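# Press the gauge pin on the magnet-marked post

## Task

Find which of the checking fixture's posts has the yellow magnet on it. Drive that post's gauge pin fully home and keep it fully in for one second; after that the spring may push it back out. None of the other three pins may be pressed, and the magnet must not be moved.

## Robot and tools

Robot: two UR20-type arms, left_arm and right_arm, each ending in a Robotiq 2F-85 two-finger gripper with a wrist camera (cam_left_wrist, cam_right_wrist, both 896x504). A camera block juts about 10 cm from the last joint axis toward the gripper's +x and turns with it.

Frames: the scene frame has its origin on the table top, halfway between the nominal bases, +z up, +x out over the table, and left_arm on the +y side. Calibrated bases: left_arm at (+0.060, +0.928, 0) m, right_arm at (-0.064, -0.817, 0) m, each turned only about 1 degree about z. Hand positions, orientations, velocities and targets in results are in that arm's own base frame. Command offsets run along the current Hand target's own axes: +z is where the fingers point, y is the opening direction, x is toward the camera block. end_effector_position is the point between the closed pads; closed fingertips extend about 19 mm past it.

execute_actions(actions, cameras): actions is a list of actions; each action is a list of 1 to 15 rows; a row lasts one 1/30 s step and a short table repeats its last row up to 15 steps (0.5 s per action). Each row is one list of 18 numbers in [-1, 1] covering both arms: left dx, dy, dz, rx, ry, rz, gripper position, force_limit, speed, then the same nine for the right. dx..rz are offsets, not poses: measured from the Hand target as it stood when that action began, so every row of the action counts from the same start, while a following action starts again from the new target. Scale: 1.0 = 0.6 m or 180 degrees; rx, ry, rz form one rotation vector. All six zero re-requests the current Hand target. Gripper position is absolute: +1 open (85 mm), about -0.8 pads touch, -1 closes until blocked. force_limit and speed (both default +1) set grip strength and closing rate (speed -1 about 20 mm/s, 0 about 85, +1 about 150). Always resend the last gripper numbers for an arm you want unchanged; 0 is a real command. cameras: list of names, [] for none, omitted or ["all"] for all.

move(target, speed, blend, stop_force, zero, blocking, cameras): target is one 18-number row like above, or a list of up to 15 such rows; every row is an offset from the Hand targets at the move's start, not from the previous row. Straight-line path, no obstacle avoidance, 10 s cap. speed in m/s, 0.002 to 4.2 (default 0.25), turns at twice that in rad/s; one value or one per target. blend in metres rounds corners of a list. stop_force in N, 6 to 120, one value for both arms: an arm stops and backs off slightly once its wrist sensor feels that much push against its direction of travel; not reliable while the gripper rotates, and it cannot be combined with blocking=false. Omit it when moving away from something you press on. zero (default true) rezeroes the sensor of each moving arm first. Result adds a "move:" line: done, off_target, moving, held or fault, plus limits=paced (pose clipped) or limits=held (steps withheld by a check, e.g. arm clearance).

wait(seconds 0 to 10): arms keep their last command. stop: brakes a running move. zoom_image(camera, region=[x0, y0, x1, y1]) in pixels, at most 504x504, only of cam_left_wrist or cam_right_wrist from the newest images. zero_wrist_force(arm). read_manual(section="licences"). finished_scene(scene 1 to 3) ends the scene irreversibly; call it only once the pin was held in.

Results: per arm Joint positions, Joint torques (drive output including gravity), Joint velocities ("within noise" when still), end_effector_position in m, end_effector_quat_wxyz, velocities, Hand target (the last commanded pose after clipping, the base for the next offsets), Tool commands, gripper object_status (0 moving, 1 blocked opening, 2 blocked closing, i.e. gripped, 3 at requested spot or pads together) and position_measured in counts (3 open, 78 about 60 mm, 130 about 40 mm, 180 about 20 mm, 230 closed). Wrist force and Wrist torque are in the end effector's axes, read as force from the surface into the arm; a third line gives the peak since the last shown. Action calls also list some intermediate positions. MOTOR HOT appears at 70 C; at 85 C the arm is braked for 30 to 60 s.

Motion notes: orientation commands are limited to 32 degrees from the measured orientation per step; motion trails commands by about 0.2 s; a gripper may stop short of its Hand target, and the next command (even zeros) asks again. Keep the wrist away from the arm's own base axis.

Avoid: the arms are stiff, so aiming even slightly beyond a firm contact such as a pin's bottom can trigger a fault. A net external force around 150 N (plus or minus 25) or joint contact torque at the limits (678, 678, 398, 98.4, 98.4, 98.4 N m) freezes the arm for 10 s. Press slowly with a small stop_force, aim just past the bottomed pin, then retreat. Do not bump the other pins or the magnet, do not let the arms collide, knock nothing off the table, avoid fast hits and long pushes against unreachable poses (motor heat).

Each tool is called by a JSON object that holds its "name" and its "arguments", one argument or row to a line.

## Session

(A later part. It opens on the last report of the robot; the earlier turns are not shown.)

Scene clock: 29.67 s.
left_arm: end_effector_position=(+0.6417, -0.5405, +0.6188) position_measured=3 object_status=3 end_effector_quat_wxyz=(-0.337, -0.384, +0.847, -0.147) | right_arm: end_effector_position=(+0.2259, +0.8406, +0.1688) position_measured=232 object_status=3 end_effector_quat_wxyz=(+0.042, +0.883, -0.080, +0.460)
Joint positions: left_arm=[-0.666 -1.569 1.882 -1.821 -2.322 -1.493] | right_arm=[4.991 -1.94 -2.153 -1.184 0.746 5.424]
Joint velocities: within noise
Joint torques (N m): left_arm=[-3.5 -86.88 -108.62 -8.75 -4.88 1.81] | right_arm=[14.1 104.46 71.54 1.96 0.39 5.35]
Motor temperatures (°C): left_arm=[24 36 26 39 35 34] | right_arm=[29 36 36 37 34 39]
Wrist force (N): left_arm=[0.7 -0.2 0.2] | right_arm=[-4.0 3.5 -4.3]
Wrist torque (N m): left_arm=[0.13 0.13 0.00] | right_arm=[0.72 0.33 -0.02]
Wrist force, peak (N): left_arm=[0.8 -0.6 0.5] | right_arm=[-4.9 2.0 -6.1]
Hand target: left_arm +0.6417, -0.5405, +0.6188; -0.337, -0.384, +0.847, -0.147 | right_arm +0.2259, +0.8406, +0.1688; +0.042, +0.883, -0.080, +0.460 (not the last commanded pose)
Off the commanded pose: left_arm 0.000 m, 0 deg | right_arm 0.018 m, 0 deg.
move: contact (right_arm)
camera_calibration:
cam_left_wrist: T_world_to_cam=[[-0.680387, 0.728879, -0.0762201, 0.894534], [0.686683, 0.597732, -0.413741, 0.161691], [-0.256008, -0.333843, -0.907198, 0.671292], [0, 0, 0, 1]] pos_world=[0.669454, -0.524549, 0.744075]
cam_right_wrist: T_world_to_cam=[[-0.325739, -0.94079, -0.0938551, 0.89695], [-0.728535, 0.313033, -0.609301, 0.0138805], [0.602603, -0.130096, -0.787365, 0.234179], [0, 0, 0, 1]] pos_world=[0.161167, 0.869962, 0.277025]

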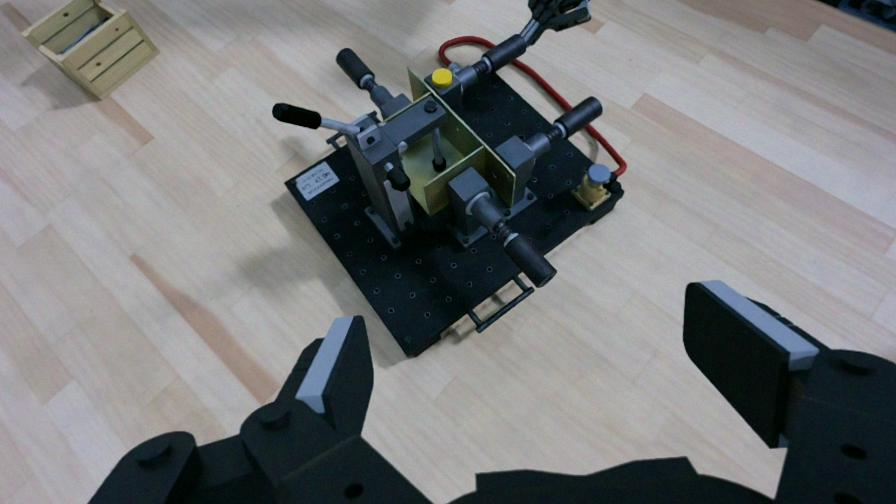

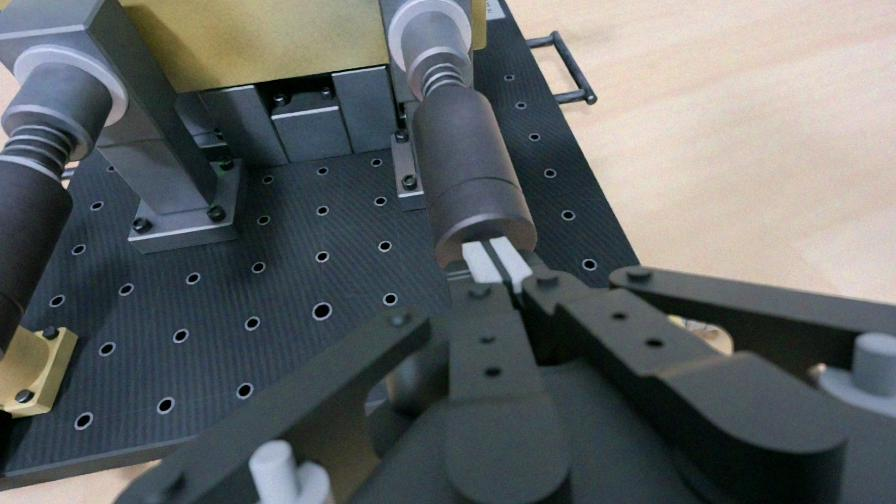

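{"name": "move", "arguments": {
  "target": [0,0,0,0,0,0,1,1,1,0.0287,0,0.041,0,0,0,-1,-1,0],
  "speed": 0.015,
  "stop_force": 40,
  "cameras": ["cam_right_wrist", "cam_left_wrist"]
}}

{"name": "zoom_image", "arguments": {
  "camera": "cam_right_wrist",
  "region": [350, 50, 650, 300]
}}

{"name": "zoom_image", "arguments": {
  "camera": "cam_left_wrist",
  "region": [400, 0, 620, 120]
}}

Scene clock: 32.60 s.
left_arm: end_effector_position=(+0.6417, -0.5405, +0.6188) position_measured=3 object_status=3 end_effector_quat_wxyz=(-0.337, -0.384, +0.847, -0.147) | right_arm: end_effector_position=(+0.2441, +0.8373, +0.1689) position_measured=232 object_status=3 end_effector_quat_wxyz=(+0.042, +0.883, -0.080, +0.460)
Joint positions: left_arm=[-0.666 -1.569 1.882 -1.821 -2.322 -1.493] | right_arm=[4.972 -1.938 -2.162 -1.159 0.736 5.4]
Joint velocities: within noise
Joint torques (N m): left_arm=[-5.12 -92.99 -112.7 -9.53 -4.06 1.67] | right_arm=[-29.3 108.02 56.1 -1.55 -8.35 4.96]
Motor temperatures (°C): left_arm=[24 36 26 39 35 34] | right_arm=[28 36 36 37 34 39]
Wrist force (N): left_arm=[0.5 -0.2 0.3] | right_arm=[-31.4 6.5 -39.9]
Wrist torque (N m): left_arm=[0.12 0.16 0.00] | right_arm=[0.66 0.16 0.00]
Wrist force, peak (N): left_arm=[0.9 -1.0 0.4] | right_arm=[-47.2 20.1 -88.8]
Hand target: left_arm +0.6417, -0.5405, +0.6188; -0.337, -0.384, +0.847, -0.147 | right_arm +0.2441, +0.8373, +0.1688; +0.042, +0.883, -0.080, +0.460 (not the last commanded pose)
Off the commanded pose: left_arm 0.000 m, 0 deg | right_arm 0.012 m, 0 deg.
move: contact (right_arm)
camera_calibration:
cam_left_wrist: T_world_to_cam=[[-0.680387, 0.728879, -0.0762201, 0.894534], [0.686683, 0.597732, -0.413741, 0.161691], [-0.256008, -0.333843, -0.907198, 0.671292], [0, 0, 0, 1]] pos_world=[0.669454, -0.524549, 0.744075]
cam_right_wrist: T_world_to_cam=[[-0.325739, -0.94079, -0.0938551, 0.899774], [-0.728535, 0.313033, -0.609301, 0.0281728], [0.602603, -0.130096, -0.787365, 0.222782], [0, 0, 0, 1]] pos_world=[0.179367, 0.866662, 0.277025]

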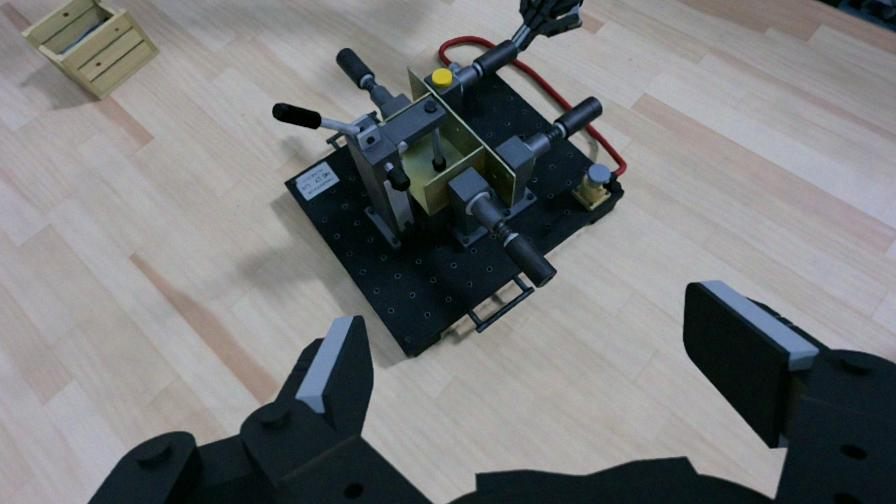

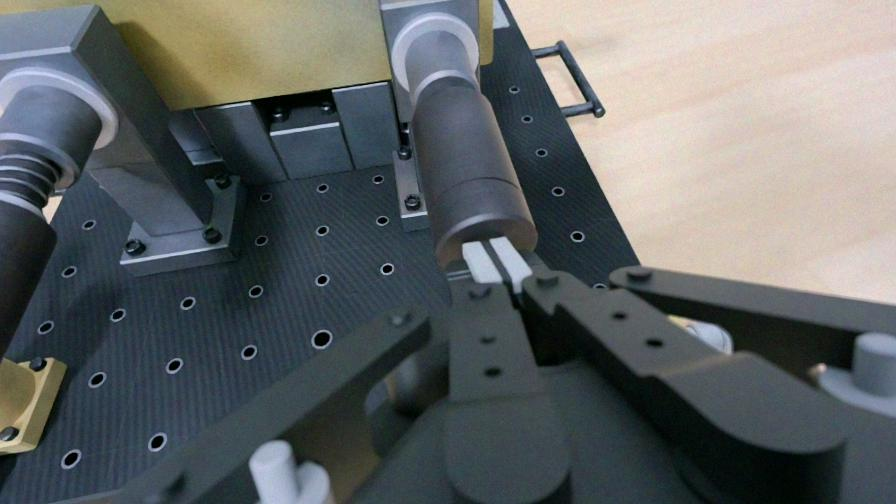

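Scaled by 1.680 from the camera's 896x504 image, which has a finer 1280x720 frame.

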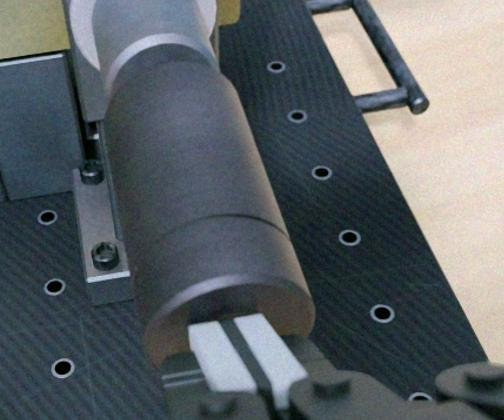

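Scaled by 2.291 from the camera's 896x504 image, which has a finer 1280x720 frame.

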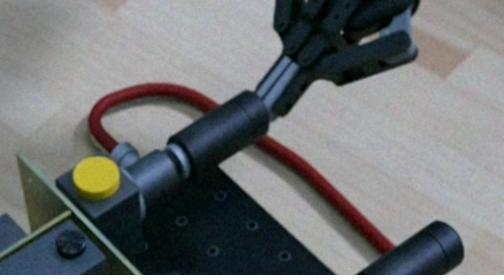

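{"name": "wait", "arguments": {
  "seconds": 1.2,
  "cameras": []
}}

{"name": "move", "arguments": {
  "target": [0,0,0,0,0,0,1,1,1,-0.0574,0,-0.082,0,0,0,-1,-1,0],
  "speed": 0.08,
  "cameras": ["cam_right_wrist"]
}}

Scene clock: 34.03 s.
left_arm: end_effector_position=(+0.6417, -0.5405, +0.6188) position_measured=3 object_status=3 end_effector_quat_wxyz=(-0.337, -0.384, +0.847, -0.147) | right_arm: end_effector_position=(+0.2441, +0.8373, +0.1688) position_measured=232 object_status=3 end_effector_quat_wxyz=(+0.042, +0.883, -0.080, +0.460)
Joint positions: left_arm=[-0.666 -1.569 1.882 -1.821 -2.322 -1.493] | right_arm=[4.972 -1.938 -2.162 -1.159 0.736 5.4]
Joint velocities: within noise
Joint torques (N m): left_arm=[-1.27 -95.37 -115.39 -10.6 -4.12 2.07] | right_arm=[-29.45 111.55 57.08 2.88 -8.05 4.59]
Motor temperatures (°C): left_arm=[24 36 26 39 35 34] | right_arm=[28 36 36 37 34 39]
Wrist force (N): left_arm=[0.7 -0.6 0.4] | right_arm=[-30.3 6.3 -39.0]
Wrist torque (N m): left_arm=[0.04 0.14 0.00] | right_arm=[0.65 0.21 0.00]
Wrist force, peak (N): left_arm=[0.9 -0.7 0.2] | right_arm=[-31.5 6.6 -39.9]
Hand target: left_arm +0.6417, -0.5405, +0.6188; -0.337, -0.384, +0.847, -0.147 | right_arm +0.2441, +0.8373, +0.1688; +0.042, +0.883, -0.080, +0.460 (not the last commanded pose)
Tool commands: left_gripper/position=+1.0 left_gripper/force_limit=+1.0 left_gripper/speed=+1.0 right_gripper/position=-1.0 right_gripper/force_limit=-1.0 right_gripper/speed=+0.0
Off the commanded pose: left_arm 0.000 m, 0 deg | right_arm 0.012 m, 0 deg.
wait: 1.20 s; at rest from the start
No camera images: "cameras" was empty.

Scene clock: 35.20 s.
left_arm: end_effector_position=(+0.6417, -0.5405, +0.6188) position_measured=3 object_status=3 end_effector_quat_wxyz=(-0.337, -0.384, +0.847, -0.147) | right_arm: end_effector_position=(+0.1852, +0.8481, +0.1688) position_measured=232 object_status=3 end_effector_quat_wxyz=(+0.042, +0.883, -0.080, +0.460)
Joint positions: left_arm=[-0.666 -1.569 1.882 -1.821 -2.322 -1.493] | right_arm=[5.033 -1.945 -2.132 -1.237 0.769 5.475]
Joint velocities: within noise
Joint torques (N m): left_arm=[-2.58 -95.06 -118.03 -10.13 -3.75 3] | right_arm=[10.32 115.98 74.74 0.32 3.48 5.77]
Motor temperatures (°C): left_arm=[24 36 26 39 35 34] | right_arm=[28 36 36 37 34 39]
Wrist force (N): left_arm=[0.7 -0.6 0.2] | right_arm=[-0.2 1.6 3.8]
Wrist torque (N m): left_arm=[0.05 0.13 0.00] | right_arm=[0.76 0.23 0.02]
Wrist force, peak (N): left_arm=[0.9 -0.5 0.4] | right_arm=[-30.1 6.5 -38.1]
Hand target: left_arm +0.6417, -0.5405, +0.6188; -0.337, -0.384, +0.847, -0.147 | right_arm +0.1850, +0.8481, +0.1688; +0.042, +0.883, -0.080, +0.460
Off the commanded pose: left_arm 0.000 m, 0 deg | right_arm 0.000 m, 0 deg.
move: done
camera_calibration:
cam_right_wrist: T_world_to_cam=[[-0.325761, -0.940785, -0.0938291, 0.890636], [-0.728579, 0.313044, -0.609242, -0.0181687], [0.602539, -0.130105, -0.787413, 0.259618], [0, 0, 0, 1]] pos_world=[0.120467, 0.877362, 0.276925]
Images, in order (width x height): cam_right_wrist 896x504.

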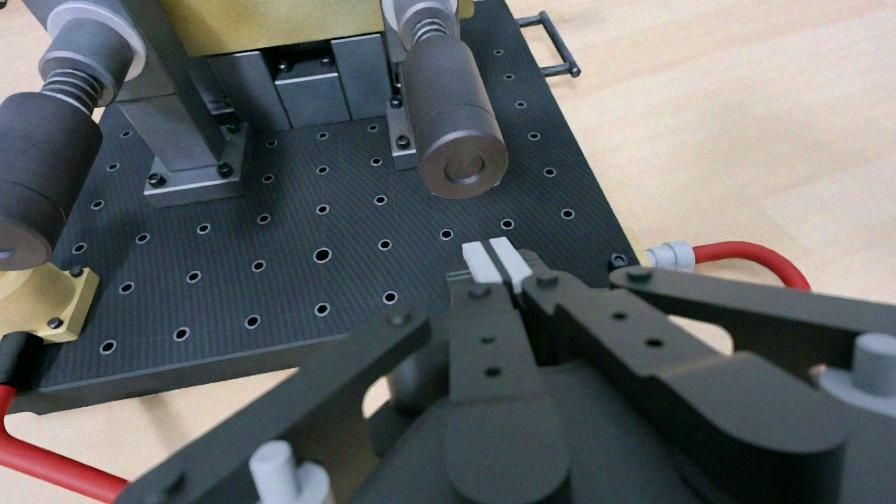

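{"name": "finished_scene", "arguments": {
  "scene": 1
}}

The scene is finished: the task was done.


## Next scene

The same job, from a new start.

{"name": "execute_actions", "arguments": {
  "actions": []
}}

Scene clock: 0.00 s.
left_arm: end_effector_position=(+1.6020, +0.5513, +0.3701) position_measured=3 object_status=3 end_effector_quat_wxyz=(-0.049, +0.940, +0.190, +0.279) | right_arm: end_effector_position=(+0.4481, +0.4679, +0.3319) position_measured=3 object_status=3 end_effector_quat_wxyz=(-0.272, +0.502, +0.649, +0.503)
Joint positions: left_arm=[0.193 -0.686 0.985 -2.439 -1.472 -3.319] | right_arm=[4.007 -1.969 -2.772 1.193 2.076 2.519]
Joint velocities: within noise
Joint torques (N m): no reading
Motor temperatures (°C): left_arm=[24 35 26 38 34 34] | right_arm=[28 35 36 37 34 38]
Wrist force (N): no reading
Wrist torque (N m): no reading
Wrist force, peak (N): no reading
Hand target: left_arm +1.6020, +0.5513, +0.3701; -0.049, +0.940, +0.190, +0.279 | right_arm +0.4481, +0.4679, +0.3319; -0.272, +0.502, +0.649, +0.503
Tool commands: left_gripper/position=+1.0 left_gripper/force_limit=+1.0 left_gripper/speed=+1.0 right_gripper/position=+1.0 right_gripper/force_limit=+1.0 right_gripper/speed=+1.0
camera_calibration:
cam_left_wrist: T_world_to_cam=[[0.280319, -0.958405, -0.0536817, 0.116011], [-0.933413, -0.259108, -0.248199, 1.75322], [0.223966, 0.119682, -0.967221, 0.0591923], [0, 0, 0, 1]] pos_world=[1.5907, 0.558373, 0.498626]
cam_right_wrist: T_world_to_cam=[[0.956613, -0.13676, 0.257272, -0.433465], [0.120637, -0.61784, -0.776995, 0.502422], [0.265214, 0.774319, -0.574535, -0.162484], [0, 0, 0, 1]] pos_world=[0.39714, 0.37695, 0.408545]

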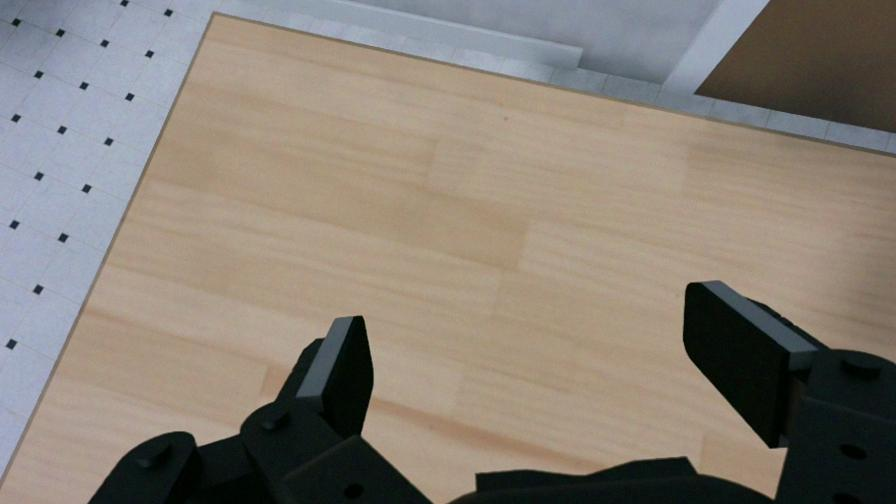

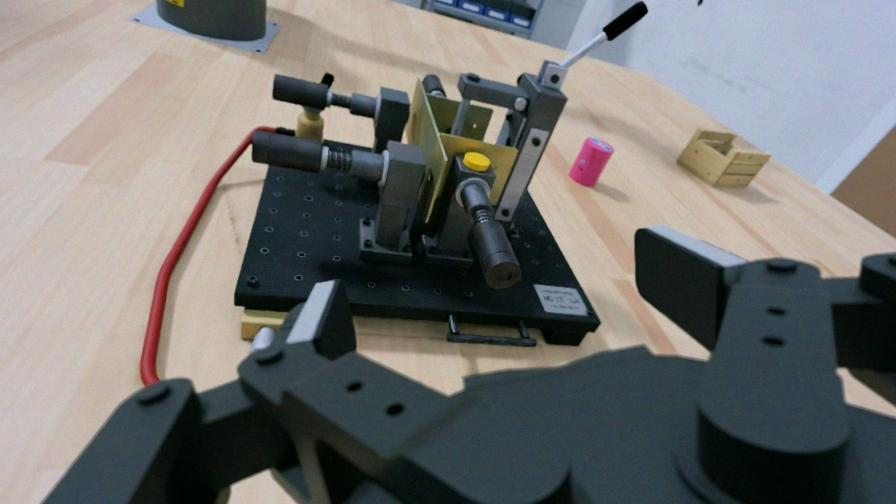

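{"name": "zoom_image", "arguments": {
  "camera": "cam_right_wrist",
  "region": [420, 130, 560, 300]
}}

Scaled by 2.965 from the camera's 896x504 image, which has a finer 1280x720 frame.

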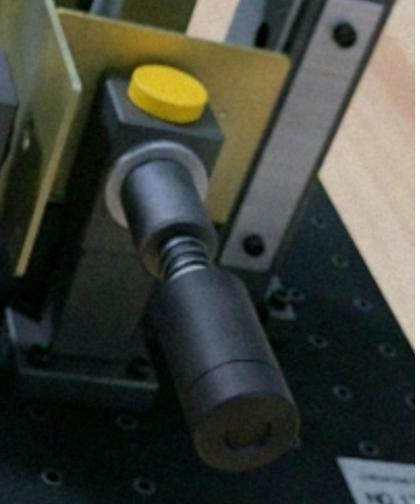

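{"name": "move", "arguments": {
  "target": [0,0,0,0,0,0,1,1,1,-0.2073,0.0720,0.3687,0.0671,-0.0697,0.1050,-1,-1,0],
  "speed": 0.3,
  "cameras": ["cam_right_wrist"]
}}

{"name": "zoom_image", "arguments": {
  "camera": "cam_right_wrist",
  "region": [350, 50, 650, 300]
}}

Scene clock: 3.27 s.
left_arm: end_effector_position=(+1.6020, +0.5513, +0.3701) position_measured=3 object_status=3 end_effector_quat_wxyz=(-0.049, +0.940, +0.190, +0.279) | right_arm: end_effector_position=(+0.5649, +0.6251, +0.1649) position_measured=232 object_status=3 end_effector_quat_wxyz=(-0.329, +0.622, +0.633, +0.323)
Joint positions: left_arm=[0.193 -0.686 0.985 -2.439 -1.472 -3.319] | right_arm=[3.997 -2.129 -2.485 0.716 2.151 2.665]
Joint velocities: within noise
Joint torques (N m): left_arm=[1.79 -273.81 -107 -11.3 1.36 -0.32] | right_arm=[-17.59 113.56 38.07 6.06 7.96 5.51]
Motor temperatures (°C): left_arm=[24 35 26 38 34 34] | right_arm=[28 35 36 37 34 38]
Wrist force (N): left_arm=[0.2 -0.3 -0.1] | right_arm=[-1.2 0.7 0.3]
Wrist torque (N m): left_arm=[-0.05 -0.02 -0.01] | right_arm=[0.24 0.53 -0.42]
Wrist force, peak (N): left_arm=[0.7 -0.5 -0.3] | right_arm=[-1.2 2.1 3.3]
Hand target: left_arm +1.6020, +0.5513, +0.3701; -0.049, +0.940, +0.190, +0.279 | right_arm +0.5650, +0.6252, +0.1649; -0.329, +0.622, +0.633, +0.323
Off the commanded pose: left_arm 0.000 m, 0 deg | right_arm 0.000 m, 0 deg.
move: done
camera_calibration:
cam_right_wrist: T_world_to_cam=[[0.986448, -0.134414, -0.0940883, -0.441056], [-0.163841, -0.776515, -0.608424, 0.687823], [0.00871978, 0.615595, -0.788015, -0.131804], [0, 0, 0, 1]] pos_world=[0.548921, 0.555959, 0.273126]
Images, in order (width x height): cam_right_wrist 896x504.

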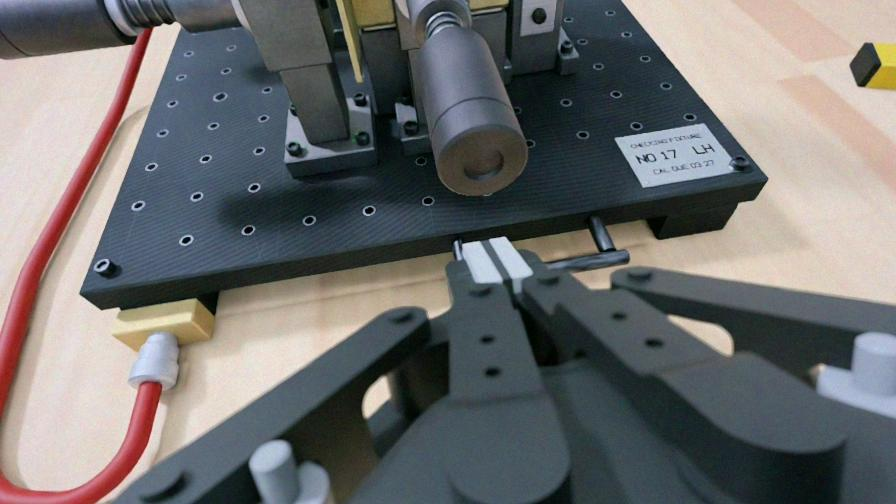

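Scaled by 1.680 from the camera's 896x504 image, which has a finer 1280x720 frame.

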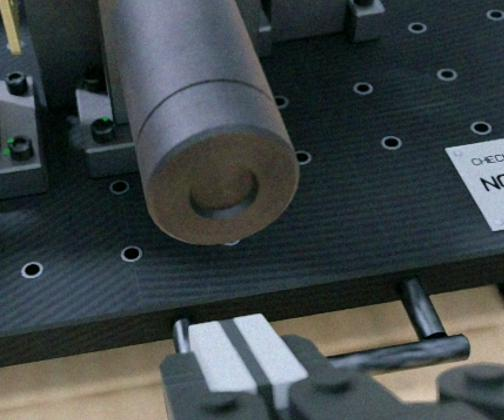

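{"name": "move", "arguments": {
  "target": [
    [0,0,0,0,0,0,1,1,1,0.0144,0.0098,0.0205,0,0,0,-1,-1,0],
    [0,0,0,0,0,0,1,1,1,0.0478,0.0098,0.0683,0,0,0,-1,-1,0]
  ],
  "speed": [0.1, 0.03],
  "stop_force": 9,
  "cameras": ["cam_right_wrist"]
}}

{"name": "zoom_image", "arguments": {
  "camera": "cam_right_wrist",
  "region": [350, 50, 650, 300]
}}

Scene clock: 8.37 s.
left_arm: end_effector_position=(+1.6020, +0.5513, +0.3701) position_measured=3 object_status=3 end_effector_quat_wxyz=(-0.049, +0.940, +0.190, +0.279) | right_arm: end_effector_position=(+0.5701, +0.6662, +0.1648) position_measured=232 object_status=3 end_effector_quat_wxyz=(-0.329, +0.622, +0.633, +0.323)
Joint positions: left_arm=[0.193 -0.686 0.985 -2.439 -1.472 -3.319] | right_arm=[4.032 -2.138 -2.444 0.699 2.126 2.693]
Joint velocities: within noise
Joint torques (N m): left_arm=[5.53 -282.94 -109.39 -11.08 3.43 1.4] | right_arm=[-16.06 161.46 18.62 16.18 7.81 -6.76]
Motor temperatures (°C): left_arm=[24 35 26 38 34 34] | right_arm=[28 35 36 37 34 38]
Wrist force (N): left_arm=[0.3 -0.1 -0.2] | right_arm=[-6.8 1.2 -4.4]
Wrist torque (N m): left_arm=[0.00 -0.04 0.00] | right_arm=[0.19 0.49 -0.34]
Wrist force, peak (N): left_arm=[0.7 -0.2 -0.2] | right_arm=[-4.7 1.2 -9.0]
Hand target: left_arm +1.6020, +0.5513, +0.3701; -0.049, +0.940, +0.190, +0.279 | right_arm +0.5701, +0.6662, +0.1648; -0.329, +0.622, +0.633, +0.323 (not the last commanded pose)
Off the commanded pose: left_arm 0.000 m, 0 deg | right_arm 0.009 m, 0 deg.
move: contact (right_arm); path passed 1 of 2 targets
camera_calibration:
cam_right_wrist: T_world_to_cam=[[0.986431, -0.134444, -0.0942251, -0.440605], [-0.163949, -0.776546, -0.608356, 0.720589], [0.00861944, 0.61555, -0.788051, -0.157137], [0, 0, 0, 1]] pos_world=[0.554121, 0.597059, 0.273026]
Images, in order (width x height): cam_right_wrist 896x504.

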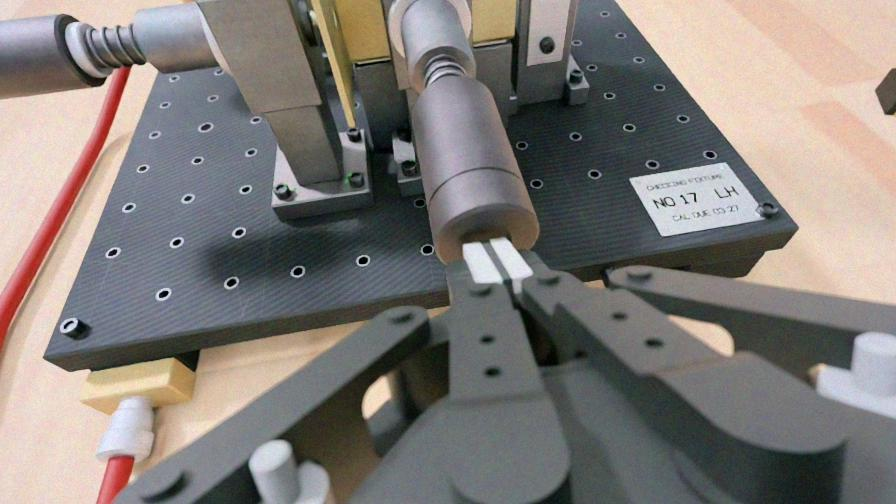

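Scaled by 1.680 from the camera's 896x504 image, which has a finer 1280x720 frame.

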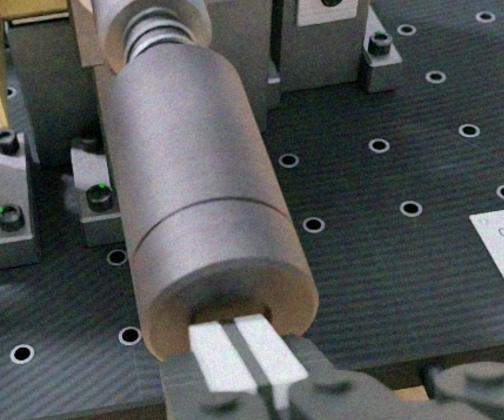

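{"name": "move", "arguments": {
  "target": [
    [0,0,0,0,0,0,1,1,1,0.0139,0,0.0198,0,0,0,-1,-1,0],
    [0,0,0,0,0,0,1,1,1,0.0249,0,0.0355,0,0,0,-1,-1,0]
  ],
  "speed": [0.03, 0.006],
  "stop_force": 35,
  "cameras": ["cam_right_wrist"]
}}

{"name": "zoom_image", "arguments": {
  "camera": "cam_right_wrist",
  "region": [350, 50, 650, 300]
}}

Scene clock: 10.37 s.
left_arm: end_effector_position=(+1.6020, +0.5513, +0.3701) position_measured=3 object_status=3 end_effector_quat_wxyz=(-0.049, +0.940, +0.190, +0.279) | right_arm: end_effector_position=(+0.5698, +0.6813, +0.1648) position_measured=232 object_status=3 end_effector_quat_wxyz=(-0.329, +0.622, +0.633, +0.323)
Joint positions: left_arm=[0.193 -0.686 0.985 -2.439 -1.472 -3.319] | right_arm=[4.046 -2.142 -2.431 0.696 2.115 2.704]
Joint velocities: within noise
Joint torques (N m): left_arm=[5.05 -279.3 -111.79 -11.35 3.7 0.78] | right_arm=[8.64 146.5 39.49 11.12 9.2 -7.45]
Motor temperatures (°C): left_arm=[24 35 26 38 34 34] | right_arm=[28 35 36 37 34 38]
Wrist force (N): left_arm=[0.1 -0.1 -0.3] | right_arm=[-17.3 -1.3 -46.6]
Wrist torque (N m): left_arm=[0.00 0.00 0.00] | right_arm=[0.16 0.67 -0.33]
Wrist force, peak (N): left_arm=[0.7 -0.3 -0.3] | right_arm=[-27.9 -3.1 -71.4]
Hand target: left_arm +1.6020, +0.5513, +0.3701; -0.049, +0.940, +0.190, +0.279 | right_arm +0.5699, +0.6813, +0.1649; -0.329, +0.622, +0.633, +0.323 (not the last commanded pose)
Off the commanded pose: left_arm 0.000 m, 0 deg | right_arm 0.011 m, 0 deg.
move: contact (right_arm); path passed 1 of 2 targets
camera_calibration:
cam_right_wrist: T_world_to_cam=[[0.986431, -0.134454, -0.0942143, -0.438374], [-0.163951, -0.776594, -0.608294, 0.732295], [0.00862129, 0.615487, -0.7881, -0.166379], [0, 0, 0, 1]] pos_world=[0.553921, 0.612159, 0.273027]
Images, in order (width x height): cam_right_wrist 896x504.

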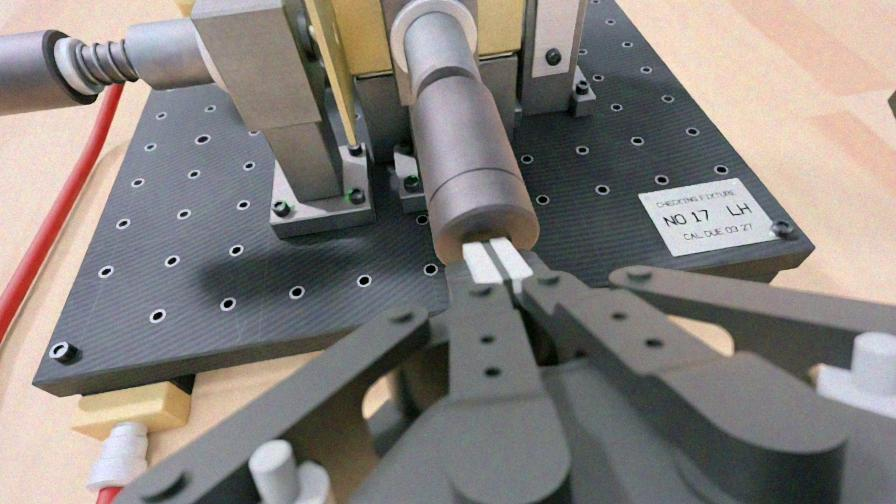

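Scaled by 1.680 from the camera's 896x504 image, which has a finer 1280x720 frame.

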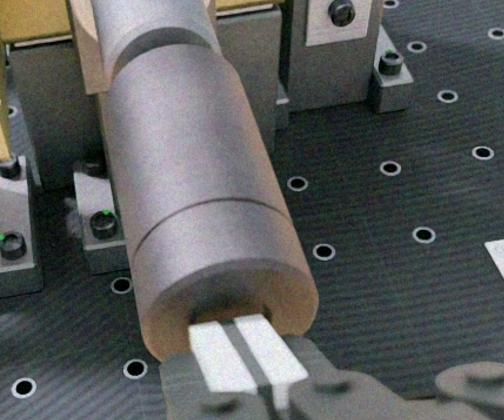

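{"name": "move", "arguments": {
  "target": [0,0,0,0,0,0,1,1,1,0.0029,0,0.0041,0,0,0,-1,-1,0],
  "speed": 0.004,
  "stop_force": 12,
  "cameras": ["cam_right_wrist"]
}}

{"name": "zoom_image", "arguments": {
  "camera": "cam_right_wrist",
  "region": [400, 0, 520, 120]
}}

Scene clock: 11.33 s.
left_arm: end_effector_position=(+1.6020, +0.5513, +0.3701) position_measured=3 object_status=3 end_effector_quat_wxyz=(-0.049, +0.940, +0.190, +0.279) | right_arm: end_effector_position=(+0.5698, +0.6815, +0.1649) position_measured=232 object_status=3 end_effector_quat_wxyz=(-0.329, +0.622, +0.633, +0.323)
Joint positions: left_arm=[0.193 -0.686 0.985 -2.439 -1.472 -3.319] | right_arm=[4.046 -2.142 -2.431 0.696 2.115 2.705]
Joint velocities: within noise
Joint torques (N m): left_arm=[6.86 -285.32 -111.18 -11.45 3.8 2.1] | right_arm=[24.58 138.75 50.53 7.65 9.33 1.12]
Motor temperatures (°C): left_arm=[24 35 26 38 34 34] | right_arm=[28 35 36 37 34 38]
Wrist force (N): left_arm=[0.5 0.1 -0.1] | right_arm=[-28.0 -0.3 -67.5]
Wrist torque (N m): left_arm=[0.03 -0.08 -0.01] | right_arm=[0.13 0.68 -0.32]
Wrist force, peak (N): left_arm=[0.6 -0.2 0.2] | right_arm=[-28.5 0.0 -68.1]
Hand target: left_arm +1.6020, +0.5513, +0.3701; -0.049, +0.940, +0.190, +0.279 | right_arm +0.5698, +0.6814, +0.1649; -0.329, +0.622, +0.633, +0.323 (not the last commanded pose)
Off the commanded pose: left_arm 0.000 m, 0 deg | right_arm 0.003 m, 0 deg.
move: contact (right_arm)
camera_calibration:
cam_right_wrist: T_world_to_cam=[[0.986447, -0.134425, -0.0940873, -0.438314], [-0.163849, -0.776551, -0.608377, 0.732357], [0.00871752, 0.615547, -0.788052, -0.166465], [0, 0, 0, 1]] pos_world=[0.553821, 0.612259, 0.273127]
Images, in order (width x height): cam_right_wrist 896x504.

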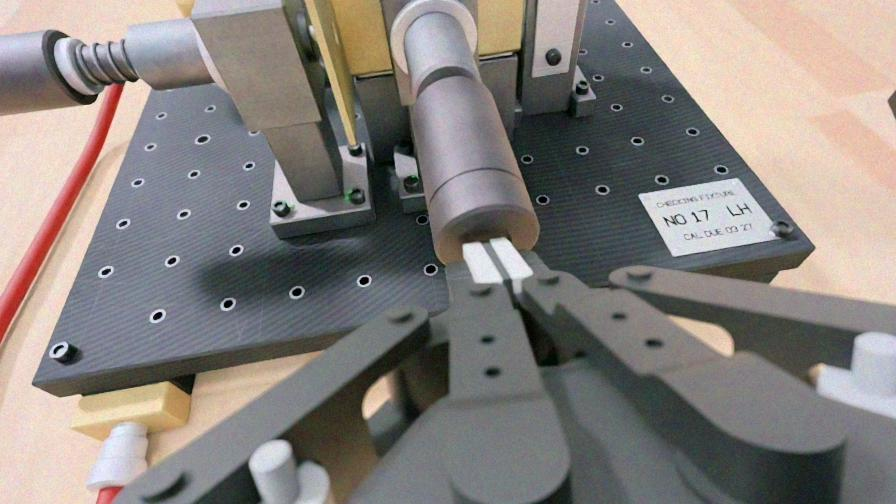

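Scaled by 4.200 from the camera's 896x504 image, which has a finer 1280x720 frame.

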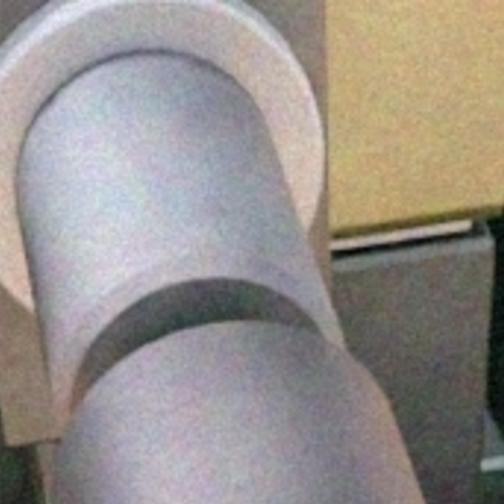

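{"name": "wait", "arguments": {
  "seconds": 0.4,
  "cameras": []
}}

{"name": "move", "arguments": {
  "target": [0,0,0,0,0,0,1,1,1,-0.0383,0,-0.0546,0,0,0,-1,-1,0],
  "speed": 0.08,
  "cameras": ["cam_right_wrist"]
}}

Scene clock: 11.97 s.
left_arm: end_effector_position=(+1.6020, +0.5513, +0.3701) position_measured=3 object_status=3 end_effector_quat_wxyz=(-0.049, +0.940, +0.190, +0.279) | right_arm: end_effector_position=(+0.5698, +0.6814, +0.1649) position_measured=232 object_status=3 end_effector_quat_wxyz=(-0.329, +0.622, +0.633, +0.323)
Joint positions: left_arm=[0.193 -0.686 0.985 -2.439 -1.472 -3.319] | right_arm=[4.046 -2.142 -2.431 0.696 2.115 2.704]
Joint velocities: within noise
Joint torques (N m): left_arm=[2.35 -280.8 -112.45 -11.74 4.44 2.41] | right_arm=[21.95 139.81 47.65 6.63 9.85 -2.13]
Motor temperatures (°C): left_arm=[24 35 26 38 34 34] | right_arm=[28 35 36 37 34 38]
Wrist force (N): left_arm=[0.4 -0.1 -0.2] | right_arm=[-24.6 1.3 -61.8]
Wrist torque (N m): left_arm=[0.00 -0.06 0.00] | right_arm=[0.13 0.70 -0.30]
Wrist force, peak (N): left_arm=[0.4 -0.5 -0.2] | right_arm=[-27.8 0.0 -66.8]
Hand target: left_arm +1.6020, +0.5513, +0.3701; -0.049, +0.940, +0.190, +0.279 | right_arm +0.5698, +0.6814, +0.1649; -0.329, +0.622, +0.633, +0.323 (not the last commanded pose)
Tool commands: left_gripper/position=+1.0 left_gripper/force_limit=+1.0 left_gripper/speed=+1.0 right_gripper/position=-1.0 right_gripper/force_limit=-1.0 right_gripper/speed=+0.0
Off the commanded pose: left_arm 0.000 m, 0 deg | right_arm 0.003 m, 0 deg.
wait: 0.40 s; at rest from the start
No camera images: "cameras" was empty.

Scene clock: 12.87 s.
left_arm: end_effector_position=(+1.6020, +0.5513, +0.3701) position_measured=3 object_status=3 end_effector_quat_wxyz=(-0.049, +0.940, +0.190, +0.279) | right_arm: end_effector_position=(+0.5705, +0.6416, +0.1649) position_measured=232 object_status=3 end_effector_quat_wxyz=(-0.329, +0.622, +0.633, +0.323)
Joint positions: left_arm=[0.193 -0.686 0.985 -2.439 -1.472 -3.319] | right_arm=[4.007 -2.133 -2.465 0.704 2.143 2.673]
Joint velocities: within noise
Joint torques (N m): left_arm=[4.48 -281.69 -116.55 -10.79 4.9 1.75] | right_arm=[-21.43 157.69 10.17 15.52 7.68 -6.57]
Motor temperatures (°C): left_arm=[24 35 26 38 34 34] | right_arm=[28 35 36 37 34 38]
Wrist force (N): left_arm=[0.4 0.0 -0.2] | right_arm=[-0.4 0.7 0.5]
Wrist torque (N m): left_arm=[0.01 -0.06 0.00] | right_arm=[0.24 0.39 -0.41]
Wrist force, peak (N): left_arm=[0.6 -0.2 0.0] | right_arm=[-24.1 1.4 -61.1]
Hand target: left_arm +1.6020, +0.5513, +0.3701; -0.049, +0.940, +0.190, +0.279 | right_arm +0.5705, +0.6414, +0.1649; -0.329, +0.622, +0.633, +0.323
Off the commanded pose: left_arm 0.000 m, 0 deg | right_arm 0.000 m, 0 deg.
move: done
camera_calibration:
cam_right_wrist: T_world_to_cam=[[0.986447, -0.134366, -0.0941662, -0.444377], [-0.163851, -0.776561, -0.608364, 0.701508], [0.00861759, 0.615548, -0.788052, -0.141996], [0, 0, 0, 1]] pos_world=[0.554521, 0.572459, 0.273026]
Images, in order (width x height): cam_right_wrist 896x504.

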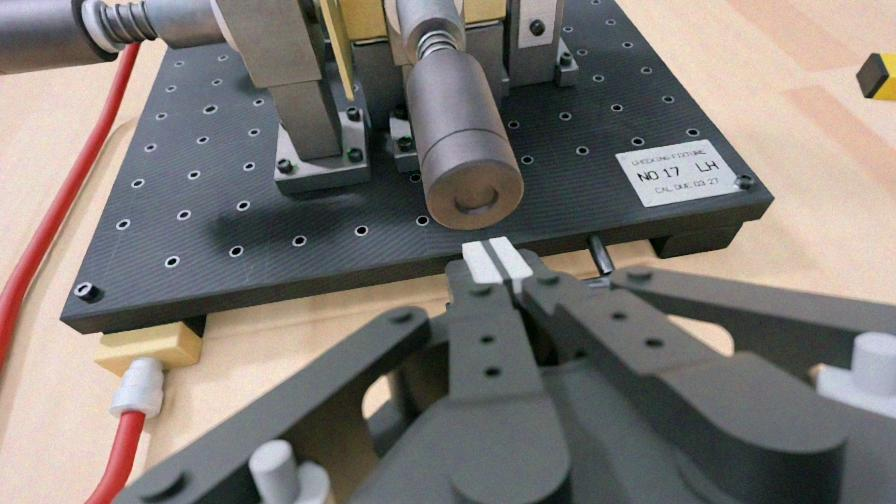

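{"name": "finished_scene", "arguments": {
  "scene": 2
}}

The scene is finished: the task was done.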